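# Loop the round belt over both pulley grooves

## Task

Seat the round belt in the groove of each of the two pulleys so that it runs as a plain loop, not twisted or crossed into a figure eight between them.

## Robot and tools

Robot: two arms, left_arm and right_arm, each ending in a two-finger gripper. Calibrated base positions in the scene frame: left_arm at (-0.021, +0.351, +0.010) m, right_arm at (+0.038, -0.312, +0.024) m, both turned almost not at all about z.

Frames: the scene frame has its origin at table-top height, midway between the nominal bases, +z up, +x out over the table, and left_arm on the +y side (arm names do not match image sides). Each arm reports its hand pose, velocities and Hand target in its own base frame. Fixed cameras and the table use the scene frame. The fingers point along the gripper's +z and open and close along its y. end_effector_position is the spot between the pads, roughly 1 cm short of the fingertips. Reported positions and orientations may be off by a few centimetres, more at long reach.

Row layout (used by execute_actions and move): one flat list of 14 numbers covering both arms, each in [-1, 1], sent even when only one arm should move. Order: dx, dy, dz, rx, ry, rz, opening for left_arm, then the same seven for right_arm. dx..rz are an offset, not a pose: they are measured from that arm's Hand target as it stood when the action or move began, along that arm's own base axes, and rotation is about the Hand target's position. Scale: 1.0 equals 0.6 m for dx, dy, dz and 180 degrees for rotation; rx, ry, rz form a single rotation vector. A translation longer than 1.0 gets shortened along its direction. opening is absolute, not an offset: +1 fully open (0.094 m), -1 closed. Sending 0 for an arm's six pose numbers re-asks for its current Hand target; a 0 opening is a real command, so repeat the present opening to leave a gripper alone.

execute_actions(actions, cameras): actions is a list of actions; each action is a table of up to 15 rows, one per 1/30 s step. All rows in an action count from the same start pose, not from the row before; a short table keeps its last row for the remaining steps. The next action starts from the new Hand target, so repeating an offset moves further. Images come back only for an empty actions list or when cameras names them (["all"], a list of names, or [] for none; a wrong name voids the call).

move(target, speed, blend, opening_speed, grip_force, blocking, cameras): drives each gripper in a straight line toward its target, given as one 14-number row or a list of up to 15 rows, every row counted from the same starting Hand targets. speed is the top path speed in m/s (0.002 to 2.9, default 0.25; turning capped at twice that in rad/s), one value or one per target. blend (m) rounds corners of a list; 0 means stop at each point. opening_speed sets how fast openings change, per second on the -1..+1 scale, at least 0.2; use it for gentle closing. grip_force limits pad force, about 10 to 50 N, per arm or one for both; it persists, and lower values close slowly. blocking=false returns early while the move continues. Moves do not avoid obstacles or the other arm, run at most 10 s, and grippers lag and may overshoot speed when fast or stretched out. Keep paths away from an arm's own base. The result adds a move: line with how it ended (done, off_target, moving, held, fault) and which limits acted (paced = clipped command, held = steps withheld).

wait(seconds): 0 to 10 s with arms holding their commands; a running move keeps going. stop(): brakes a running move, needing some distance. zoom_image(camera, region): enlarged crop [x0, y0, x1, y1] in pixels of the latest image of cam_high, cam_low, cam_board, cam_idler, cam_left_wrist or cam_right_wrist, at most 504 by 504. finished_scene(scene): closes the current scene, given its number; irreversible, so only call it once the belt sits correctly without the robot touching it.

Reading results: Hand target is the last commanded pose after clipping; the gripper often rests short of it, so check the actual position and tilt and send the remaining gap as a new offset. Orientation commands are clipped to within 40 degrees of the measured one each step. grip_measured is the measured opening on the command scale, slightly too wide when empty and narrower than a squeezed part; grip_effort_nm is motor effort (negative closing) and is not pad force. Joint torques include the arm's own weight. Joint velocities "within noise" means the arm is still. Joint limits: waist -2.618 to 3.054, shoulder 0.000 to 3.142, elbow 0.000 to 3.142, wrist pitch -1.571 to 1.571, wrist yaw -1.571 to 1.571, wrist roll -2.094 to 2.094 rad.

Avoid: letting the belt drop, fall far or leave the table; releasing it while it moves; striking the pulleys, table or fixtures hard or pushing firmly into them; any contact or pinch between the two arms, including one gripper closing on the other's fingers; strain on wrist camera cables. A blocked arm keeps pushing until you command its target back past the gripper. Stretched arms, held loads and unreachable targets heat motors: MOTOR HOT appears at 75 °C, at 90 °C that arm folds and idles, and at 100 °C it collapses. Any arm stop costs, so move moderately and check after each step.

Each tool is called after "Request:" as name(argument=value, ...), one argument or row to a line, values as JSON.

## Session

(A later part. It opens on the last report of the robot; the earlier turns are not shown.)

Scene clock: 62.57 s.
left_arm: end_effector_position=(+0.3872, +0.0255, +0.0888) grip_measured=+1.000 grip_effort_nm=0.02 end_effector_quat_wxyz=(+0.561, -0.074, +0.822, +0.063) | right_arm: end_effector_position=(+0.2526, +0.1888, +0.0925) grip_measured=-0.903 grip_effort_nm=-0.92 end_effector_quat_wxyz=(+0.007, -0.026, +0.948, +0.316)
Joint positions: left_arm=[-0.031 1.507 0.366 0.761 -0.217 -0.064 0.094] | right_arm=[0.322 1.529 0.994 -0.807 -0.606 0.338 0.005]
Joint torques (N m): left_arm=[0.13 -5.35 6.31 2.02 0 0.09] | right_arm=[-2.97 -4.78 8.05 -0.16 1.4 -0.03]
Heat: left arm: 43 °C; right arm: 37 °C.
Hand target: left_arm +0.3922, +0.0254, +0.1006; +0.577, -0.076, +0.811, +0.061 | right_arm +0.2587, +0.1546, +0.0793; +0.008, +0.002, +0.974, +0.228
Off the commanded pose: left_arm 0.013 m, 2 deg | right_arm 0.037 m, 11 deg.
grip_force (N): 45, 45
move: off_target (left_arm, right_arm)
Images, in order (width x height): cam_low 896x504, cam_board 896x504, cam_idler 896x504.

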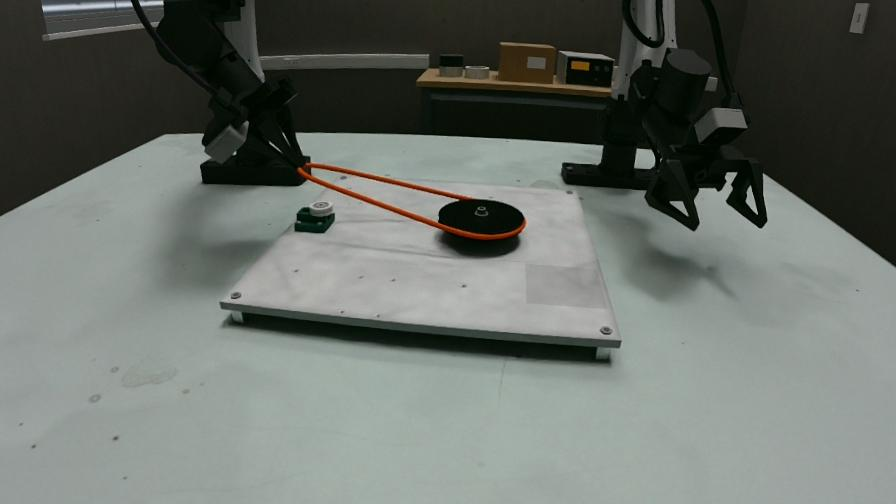

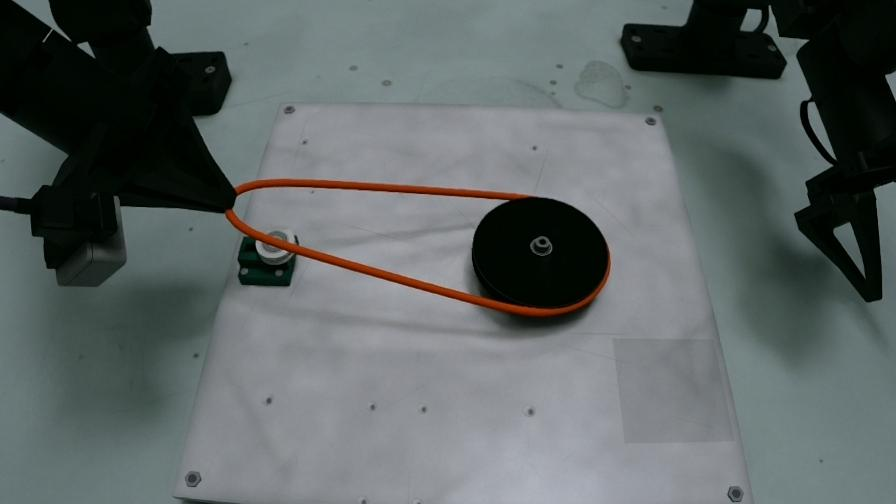

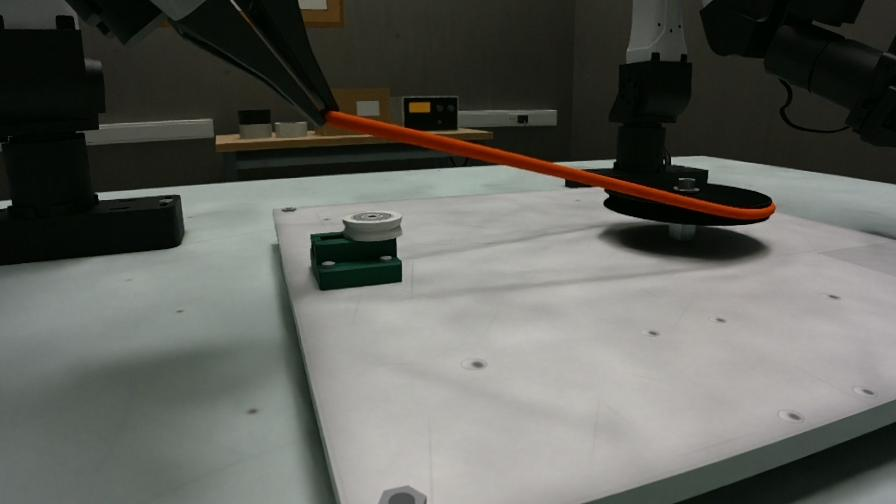

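Request:
move(
  target=[
    [0,0,0,0,0,0,1,0.018,-0.01,-0.055,0,0,0,-1],
  ],
  speed=0.06,
  cameras=["cam_low","cam_idler","cam_board"],
)

Request:
zoom_image(
  camera="cam_idler",
  region=[240, 120, 560, 300],
)

Scene clock: 64.27 s.
left_arm: end_effector_position=(+0.3872, +0.0255, +0.0888) grip_measured=+1.000 grip_effort_nm=0.02 end_effector_quat_wxyz=(+0.561, -0.074, +0.822, +0.063) | right_arm: end_effector_position=(+0.2629, +0.1864, +0.0688) grip_measured=-0.903 grip_effort_nm=-0.91 end_effector_quat_wxyz=(+0.002, -0.030, +0.951, +0.308)
Joint positions: left_arm=[-0.031 1.507 0.366 0.761 -0.217 -0.064 0.094] | right_arm=[0.308 1.609 0.983 -0.745 -0.597 0.307 0.005]
Joint torques (N m): left_arm=[0.12 -5.35 6.31 2.02 0 0.09] | right_arm=[-4.42 -5.07 4.57 0.32 1.27 -0.02]
Heat: left arm: 43 °C; right arm: 37 °C.
Hand target: left_arm +0.3922, +0.0254, +0.1006; +0.577, -0.076, +0.811, +0.061 | right_arm +0.2694, +0.1486, +0.0463; +0.008, +0.002, +0.974, +0.228
Off the commanded pose: left_arm 0.013 m, 2 deg | right_arm 0.044 m, 10 deg.
grip_force (N): 45, 45
move: off_target (left_arm, right_arm)
Images, in order (width x height): cam_low 896x504, cam_board 896x504, cam_idler 896x504.

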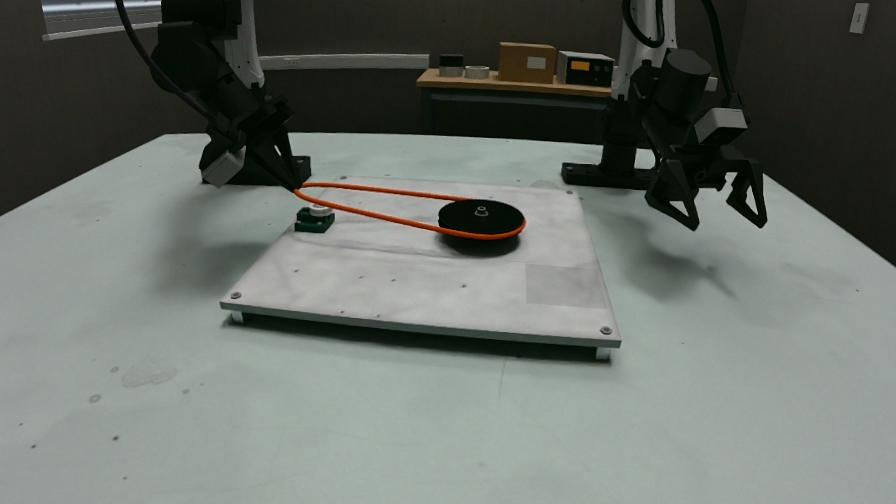

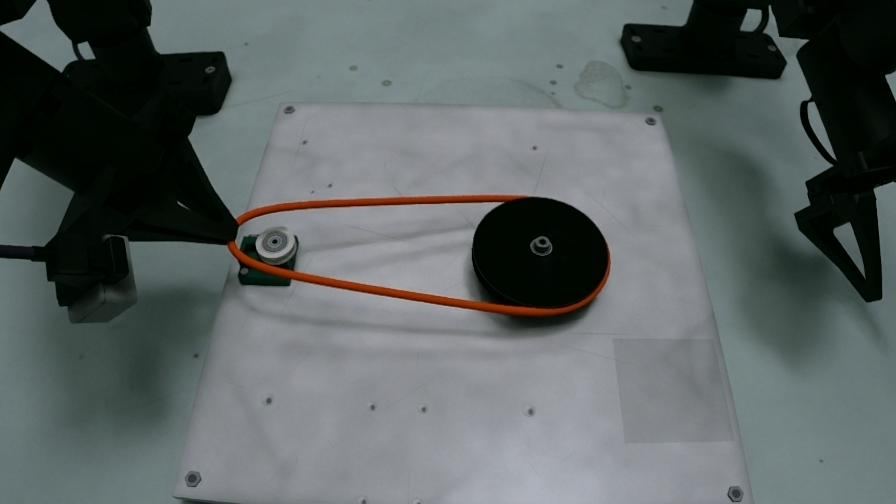

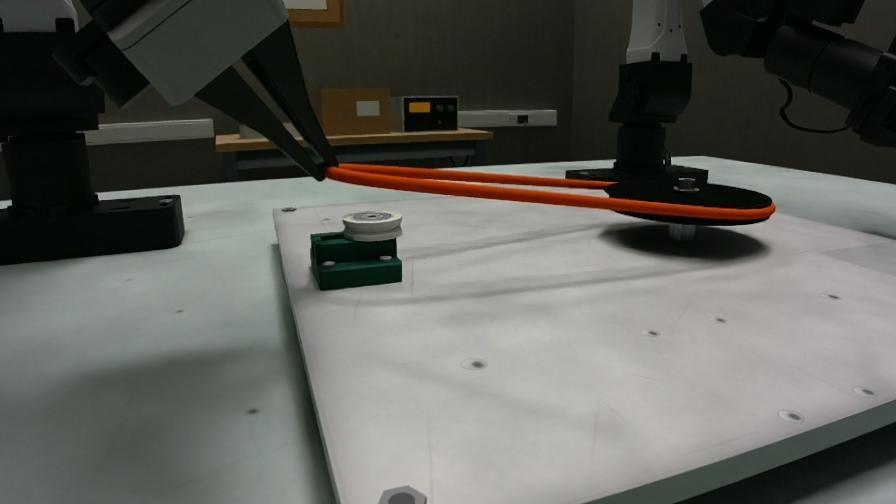

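Scaled by 1.575 from the camera's 896x504 image, which has a finer 1280x720 frame.

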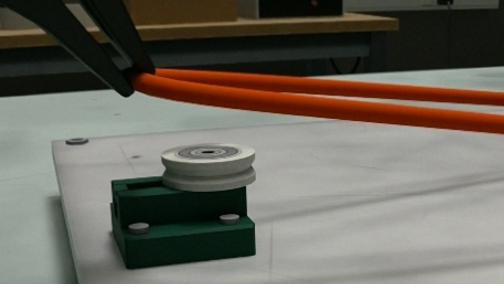

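Request:
move(
  target=[
    [0,0,0,0,0,0,1,0.0,-0.003,-0.052,0,0,0,-1],
  ],
  speed=0.05,
  cameras=["cam_low","cam_idler","cam_board"],
)

Request:
zoom_image(
  camera="cam_idler",
  region=[270, 150, 430, 300],
)

Request:
zoom_image(
  camera="cam_board",
  region=[180, 160, 360, 310],
)

Scene clock: 65.87 s.
left_arm: end_effector_position=(+0.3872, +0.0255, +0.0888) grip_measured=+1.000 grip_effort_nm=0.02 end_effector_quat_wxyz=(+0.561, -0.074, +0.822, +0.063) | right_arm: end_effector_position=(+0.2645, +0.1849, +0.0425) grip_measured=-0.903 grip_effort_nm=-0.92 end_effector_quat_wxyz=(+0.006, -0.030, +0.951, +0.309)
Joint positions: left_arm=[-0.031 1.507 0.366 0.761 -0.217 -0.064 0.094] | right_arm=[0.302 1.654 0.915 -0.628 -0.598 0.301 0.005]
Joint torques (N m): left_arm=[0.13 -5.35 6.31 2.02 0 0.09] | right_arm=[-4.27 -4.1 3.77 0.4 1.27 -0.04]
Heat: left arm: 43 °C; right arm: 36 °C.
Hand target: left_arm +0.3922, +0.0254, +0.1006; +0.577, -0.076, +0.811, +0.061 | right_arm +0.2695, +0.1468, +0.0151; +0.008, +0.002, +0.974, +0.228
Off the commanded pose: left_arm 0.013 m, 2 deg | right_arm 0.047 m, 10 deg.
grip_force (N): 45, 45
move: off_target (left_arm, right_arm)
Images, in order (width x height): cam_low 896x504, cam_board 896x504, cam_idler 896x504.

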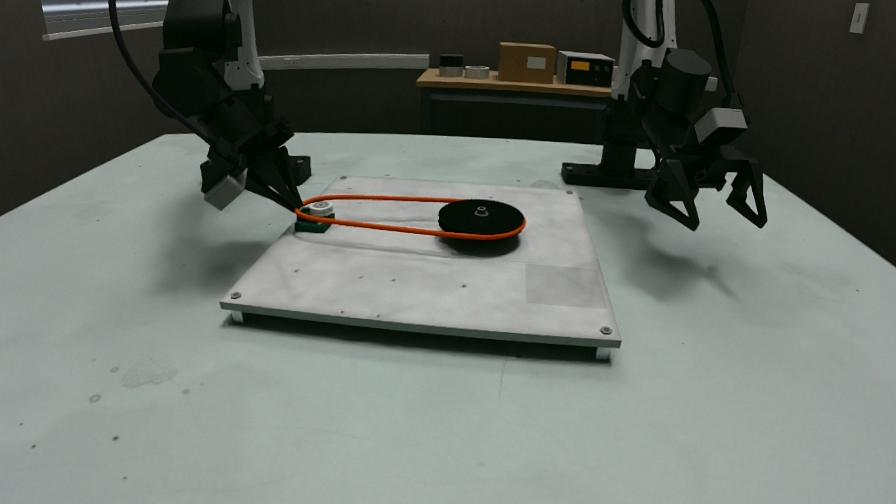

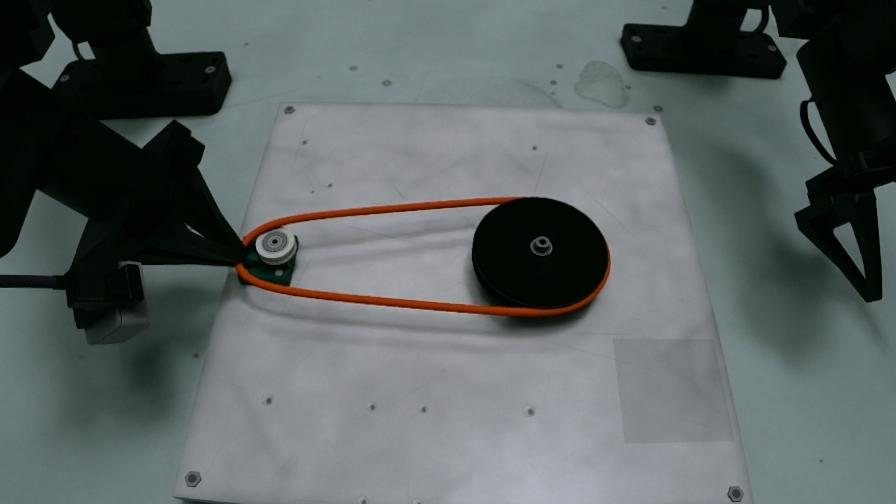

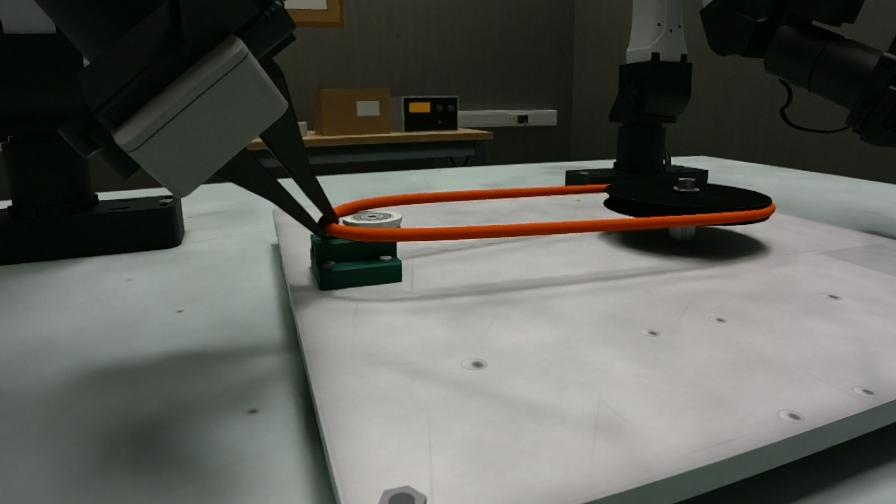

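Scaled by 3.150 from the camera's 896x504 image, which has a finer 1280x720 frame.

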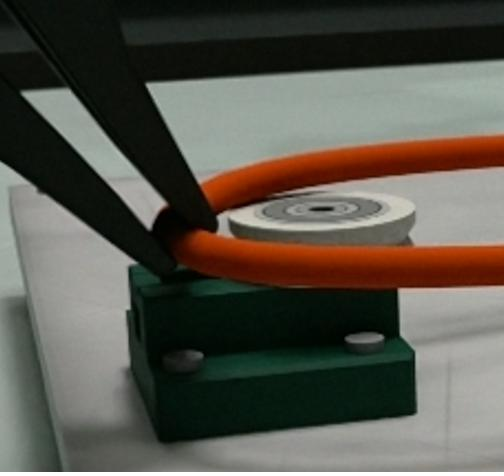

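Scaled by 2.800 from the camera's 896x504 image, which has a finer 1280x720 frame.

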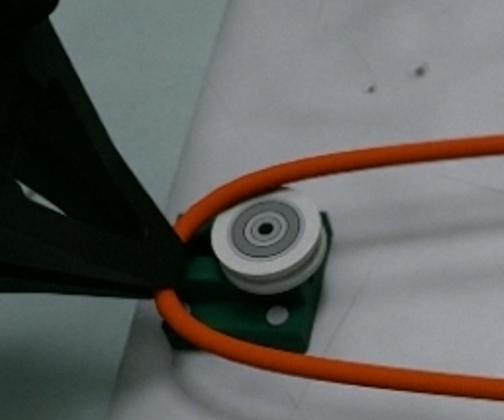

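Request:
move(
  target=[
    [0,0,0,0,0,0,1,-0.017,0,-0.004,0,-0.02,0,-1],
    [0,0,0,0,0,0,1,-0.017,0.016,-0.004,0,-0.02,0,-1],
  ],
  speed=0.05,
  cameras=["cam_low","cam_idler","cam_board"],
)

Request:
zoom_image(
  camera="cam_idler",
  region=[270, 150, 430, 300],
)

Request:
zoom_image(
  camera="cam_board",
  region=[180, 160, 360, 310],
)

Request:
zoom_image(
  camera="cam_low",
  region=[260, 160, 380, 260],
)

Scene clock: 68.63 s.
left_arm: end_effector_position=(+0.3872, +0.0255, +0.0888) grip_measured=+1.000 grip_effort_nm=0.02 end_effector_quat_wxyz=(+0.561, -0.074, +0.822, +0.063) | right_arm: end_effector_position=(+0.2590, +0.1869, +0.0368) grip_measured=-0.903 grip_effort_nm=-0.92 end_effector_quat_wxyz=(+0.034, -0.033, +0.948, +0.315)
Joint positions: left_arm=[-0.031 1.507 0.366 0.761 -0.217 -0.064 0.094] | right_arm=[0.318 1.603 0.819 -0.509 -0.589 0.333 0.005]
Joint torques (N m): left_arm=[0.12 -5.35 6.31 2.02 0 0.09] | right_arm=[-1.25 -5.38 3.82 0.48 1.46 0.13]
Heat: left arm: 43 °C; right arm: 36 °C.
Hand target: left_arm +0.3922, +0.0254, +0.1006; +0.577, -0.076, +0.811, +0.061 | right_arm +0.2593, +0.1564, +0.0127; +0.039, -0.005, +0.973, +0.228
Off the commanded pose: left_arm 0.013 m, 2 deg | right_arm 0.039 m, 11 deg.
grip_force (N): 45, 45
move: off_target (left_arm, right_arm)
Images, in order (width x height): cam_low 896x504, cam_board 896x504, cam_idler 896x504.

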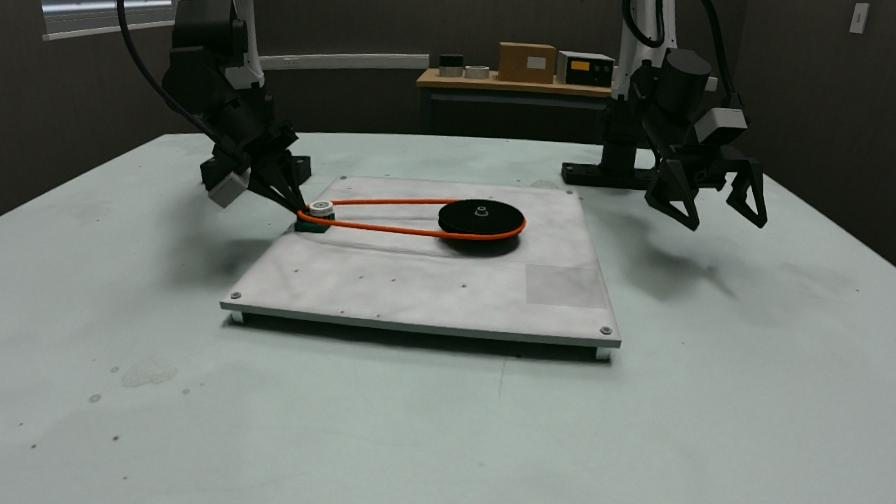

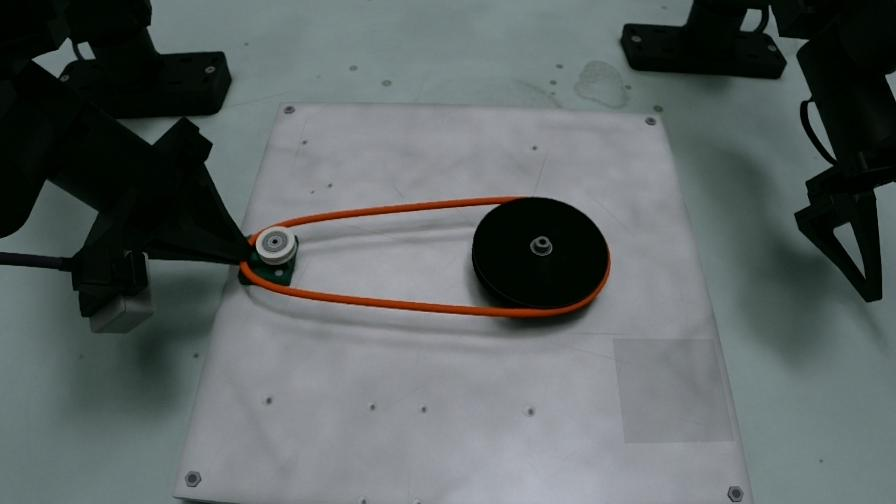

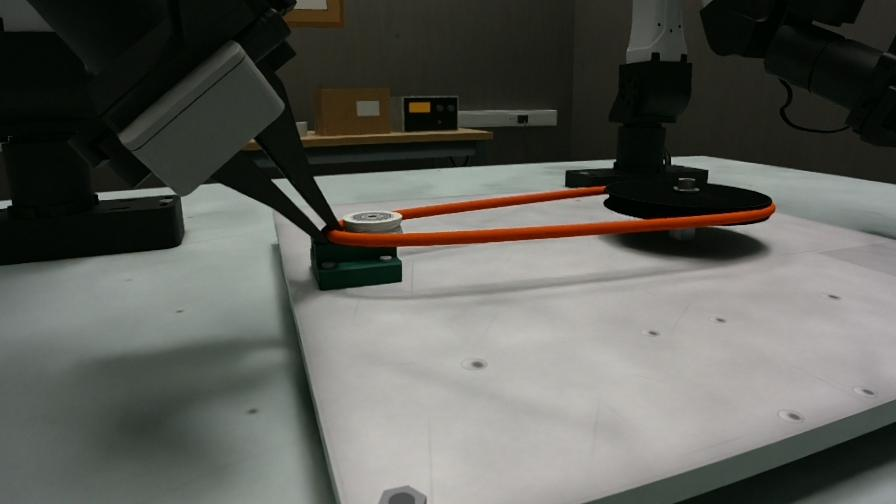

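Scaled by 3.150 from the camera's 896x504 image, which has a finer 1280x720 frame.

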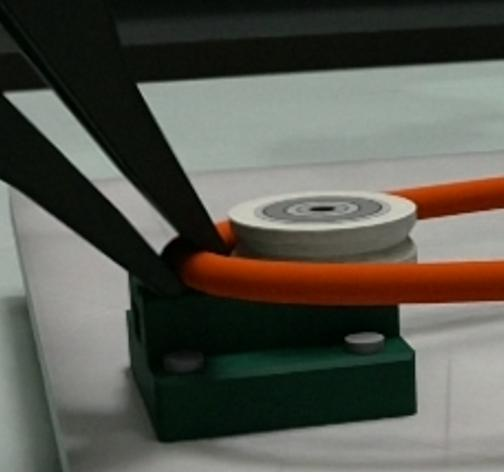

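Scaled by 2.800 from the camera's 896x504 image, which has a finer 1280x720 frame.

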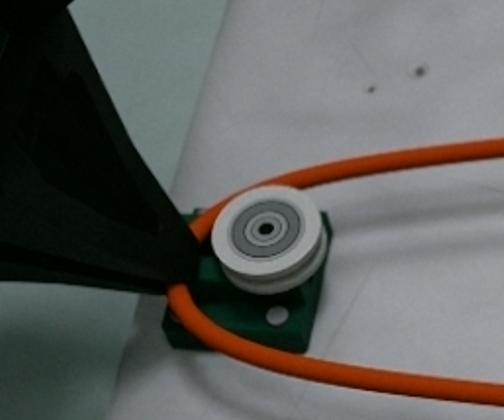

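Scaled by 4.200 from the camera's 896x504 image, which has a finer 1280x720 frame.

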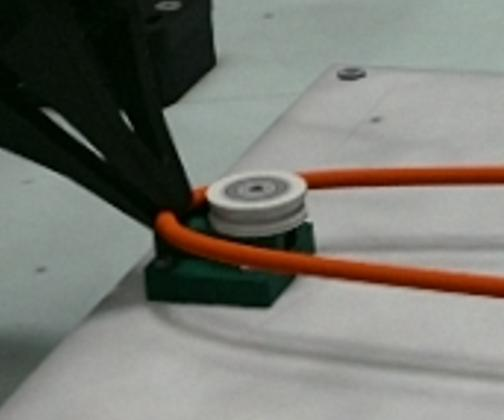

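Request:
move(
  target=[
    [0,0,0,0,0,0,1,-0.006,0.006,0.005,0,-0.015,0,-1],
    [0,0,0,0,0,0,1,-0.006,0.006,0.005,0,-0.015,0,-0.8],
    [0,0,0,0,0,0,1,-0.006,-0.009,0.05,0,-0.015,0,-0.8],
  ],
  speed=0.08,
  cameras=["cam_low","cam_idler","cam_board"],
)

Request:
zoom_image(
  camera="cam_idler",
  region=[270, 150, 430, 300],
)

Request:
zoom_image(
  camera="cam_low",
  region=[260, 160, 540, 280],
)

Scene clock: 72.03 s.
left_arm: end_effector_position=(+0.3872, +0.0255, +0.0888) grip_measured=+1.000 grip_effort_nm=0.02 end_effector_quat_wxyz=(+0.561, -0.074, +0.822, +0.063) | right_arm: end_effector_position=(+0.2453, +0.1524, +0.0307) grip_measured=-0.801 grip_effort_nm=0.07 end_effector_quat_wxyz=(+0.039, -0.006, +0.972, +0.230)
Joint positions: left_arm=[-0.031 1.507 0.366 0.761 -0.217 -0.064 0.094] | right_arm=[0.31 1.515 0.782 -0.611 -0.417 0.345 0.009]
Joint torques (N m): left_arm=[0.12 -5.35 6.32 2.02 0 0.09] | right_arm=[-0.76 -6.38 7.57 0.67 -0.02 0.02]
Motor temperatures (°C): left_arm=[26 31 32 44 25 25 27] | right_arm=[26 36 32 28 25 27 27]
Heat: left arm: 44 °C; right arm: 36 °C.
Hand target: left_arm +0.3922, +0.0254, +0.1006; +0.577, -0.076, +0.811, +0.061 | right_arm +0.2557, +0.1510, +0.0427; +0.062, -0.011, +0.972, +0.228
Off the commanded pose: left_arm 0.013 m, 2 deg | right_arm 0.016 m, 3 deg.
grip_force (N): 45, 45
move: off_target (left_arm, right_arm); target 2's new opening was sent with right_arm's hand 0.036 m and 9 deg from that target
Images, in order (width x height): cam_low 896x504, cam_board 896x504, cam_idler 896x504.

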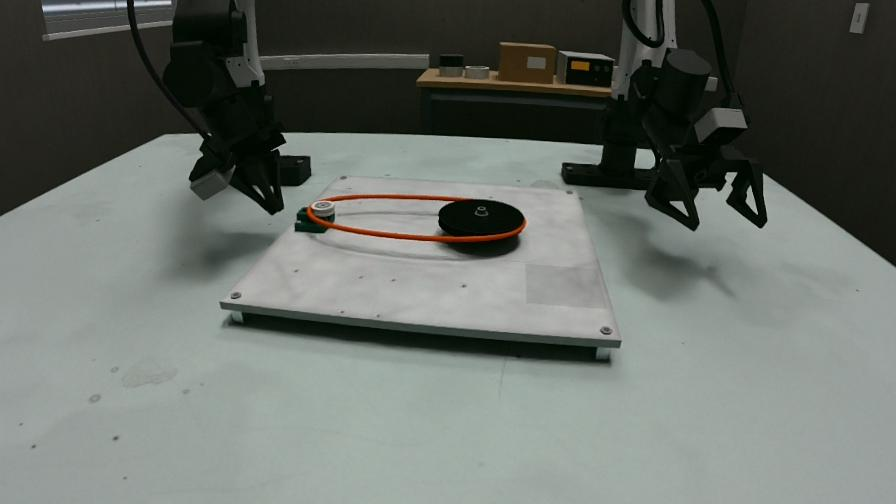

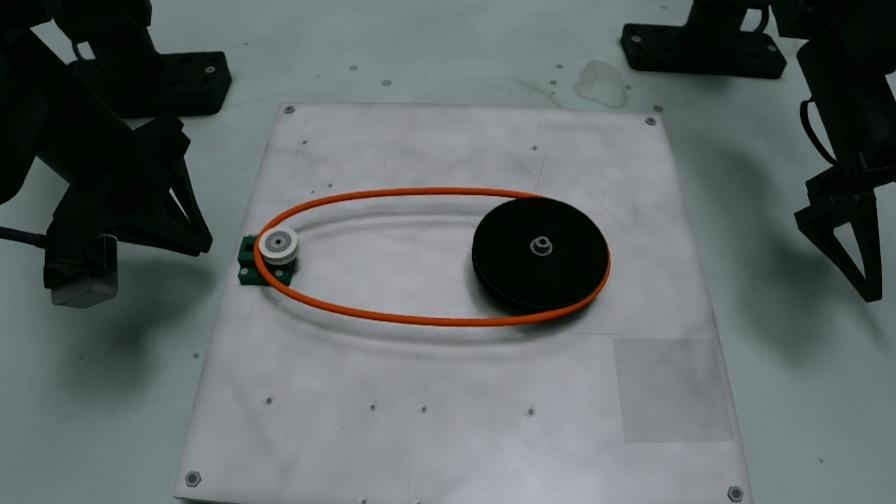

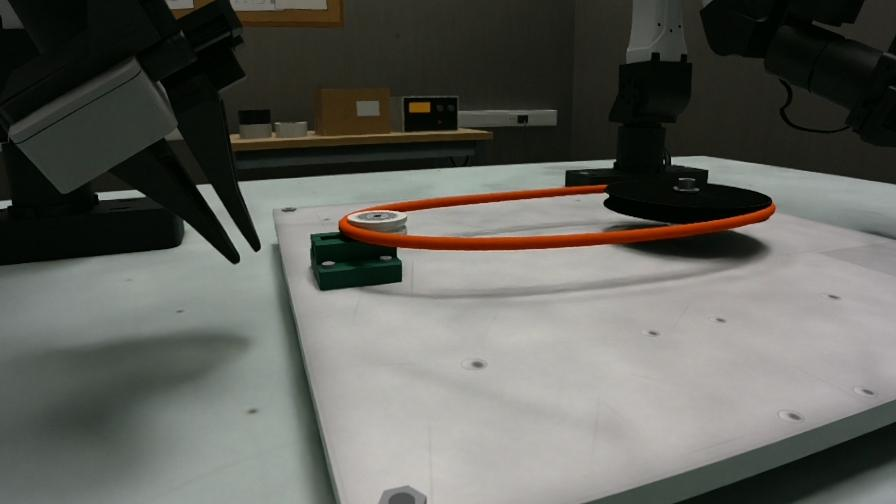

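Scaled by 3.150 from the camera's 896x504 image, which has a finer 1280x720 frame.

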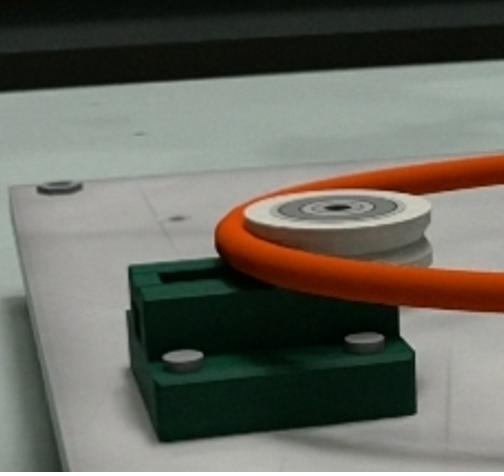

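Scaled by 1.800 from the camera's 896x504 image, which has a finer 1280x720 frame.

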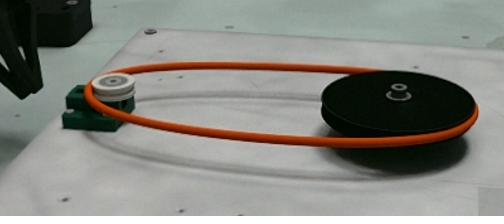

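Request:
move(
  target=[0,0,0,0,0,0,1,-0.02,-0.06,0.08,0,0,0,-0.8],
  cameras=["cam_board"],
)

Request:
finished_scene(
  scene=2,
)

Scene clock: 73.70 s.
left_arm: end_effector_position=(+0.3872, +0.0255, +0.0888) grip_measured=+1.000 grip_effort_nm=0.02 end_effector_quat_wxyz=(+0.561, -0.074, +0.822, +0.063) | right_arm: end_effector_position=(+0.2382, +0.1133, +0.0792) grip_measured=-0.801 grip_effort_nm=0.07 end_effector_quat_wxyz=(+0.048, -0.006, +0.975, +0.219)
Joint positions: left_arm=[-0.031 1.507 0.366 0.761 -0.217 -0.064 0.094] | right_arm=[0.173 1.374 0.878 -0.895 -0.417 0.2 0.009]
Joint torques (N m): left_arm=[0.13 -5.34 6.32 2.02 0 0.09] | right_arm=[-0.96 -5.04 7.98 0.55 -0.34 0.02]
Heat: left arm: 44 °C; right arm: 36 °C.
Hand target: left_arm +0.3922, +0.0254, +0.1006; +0.577, -0.076, +0.811, +0.061 | right_arm +0.2437, +0.1150, +0.0907; +0.062, -0.011, +0.972, +0.228
Off the commanded pose: left_arm 0.013 m, 2 deg | right_arm 0.013 m, 2 deg.
grip_force (N): 45, 45
move: off_target (left_arm, right_arm)
Images, in order (width x height): cam_board 896x504.

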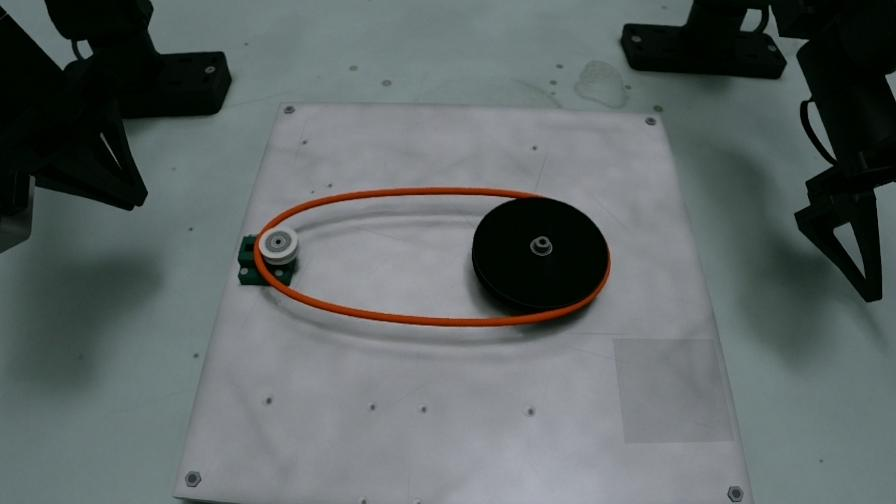

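The scene is finished: the task was done.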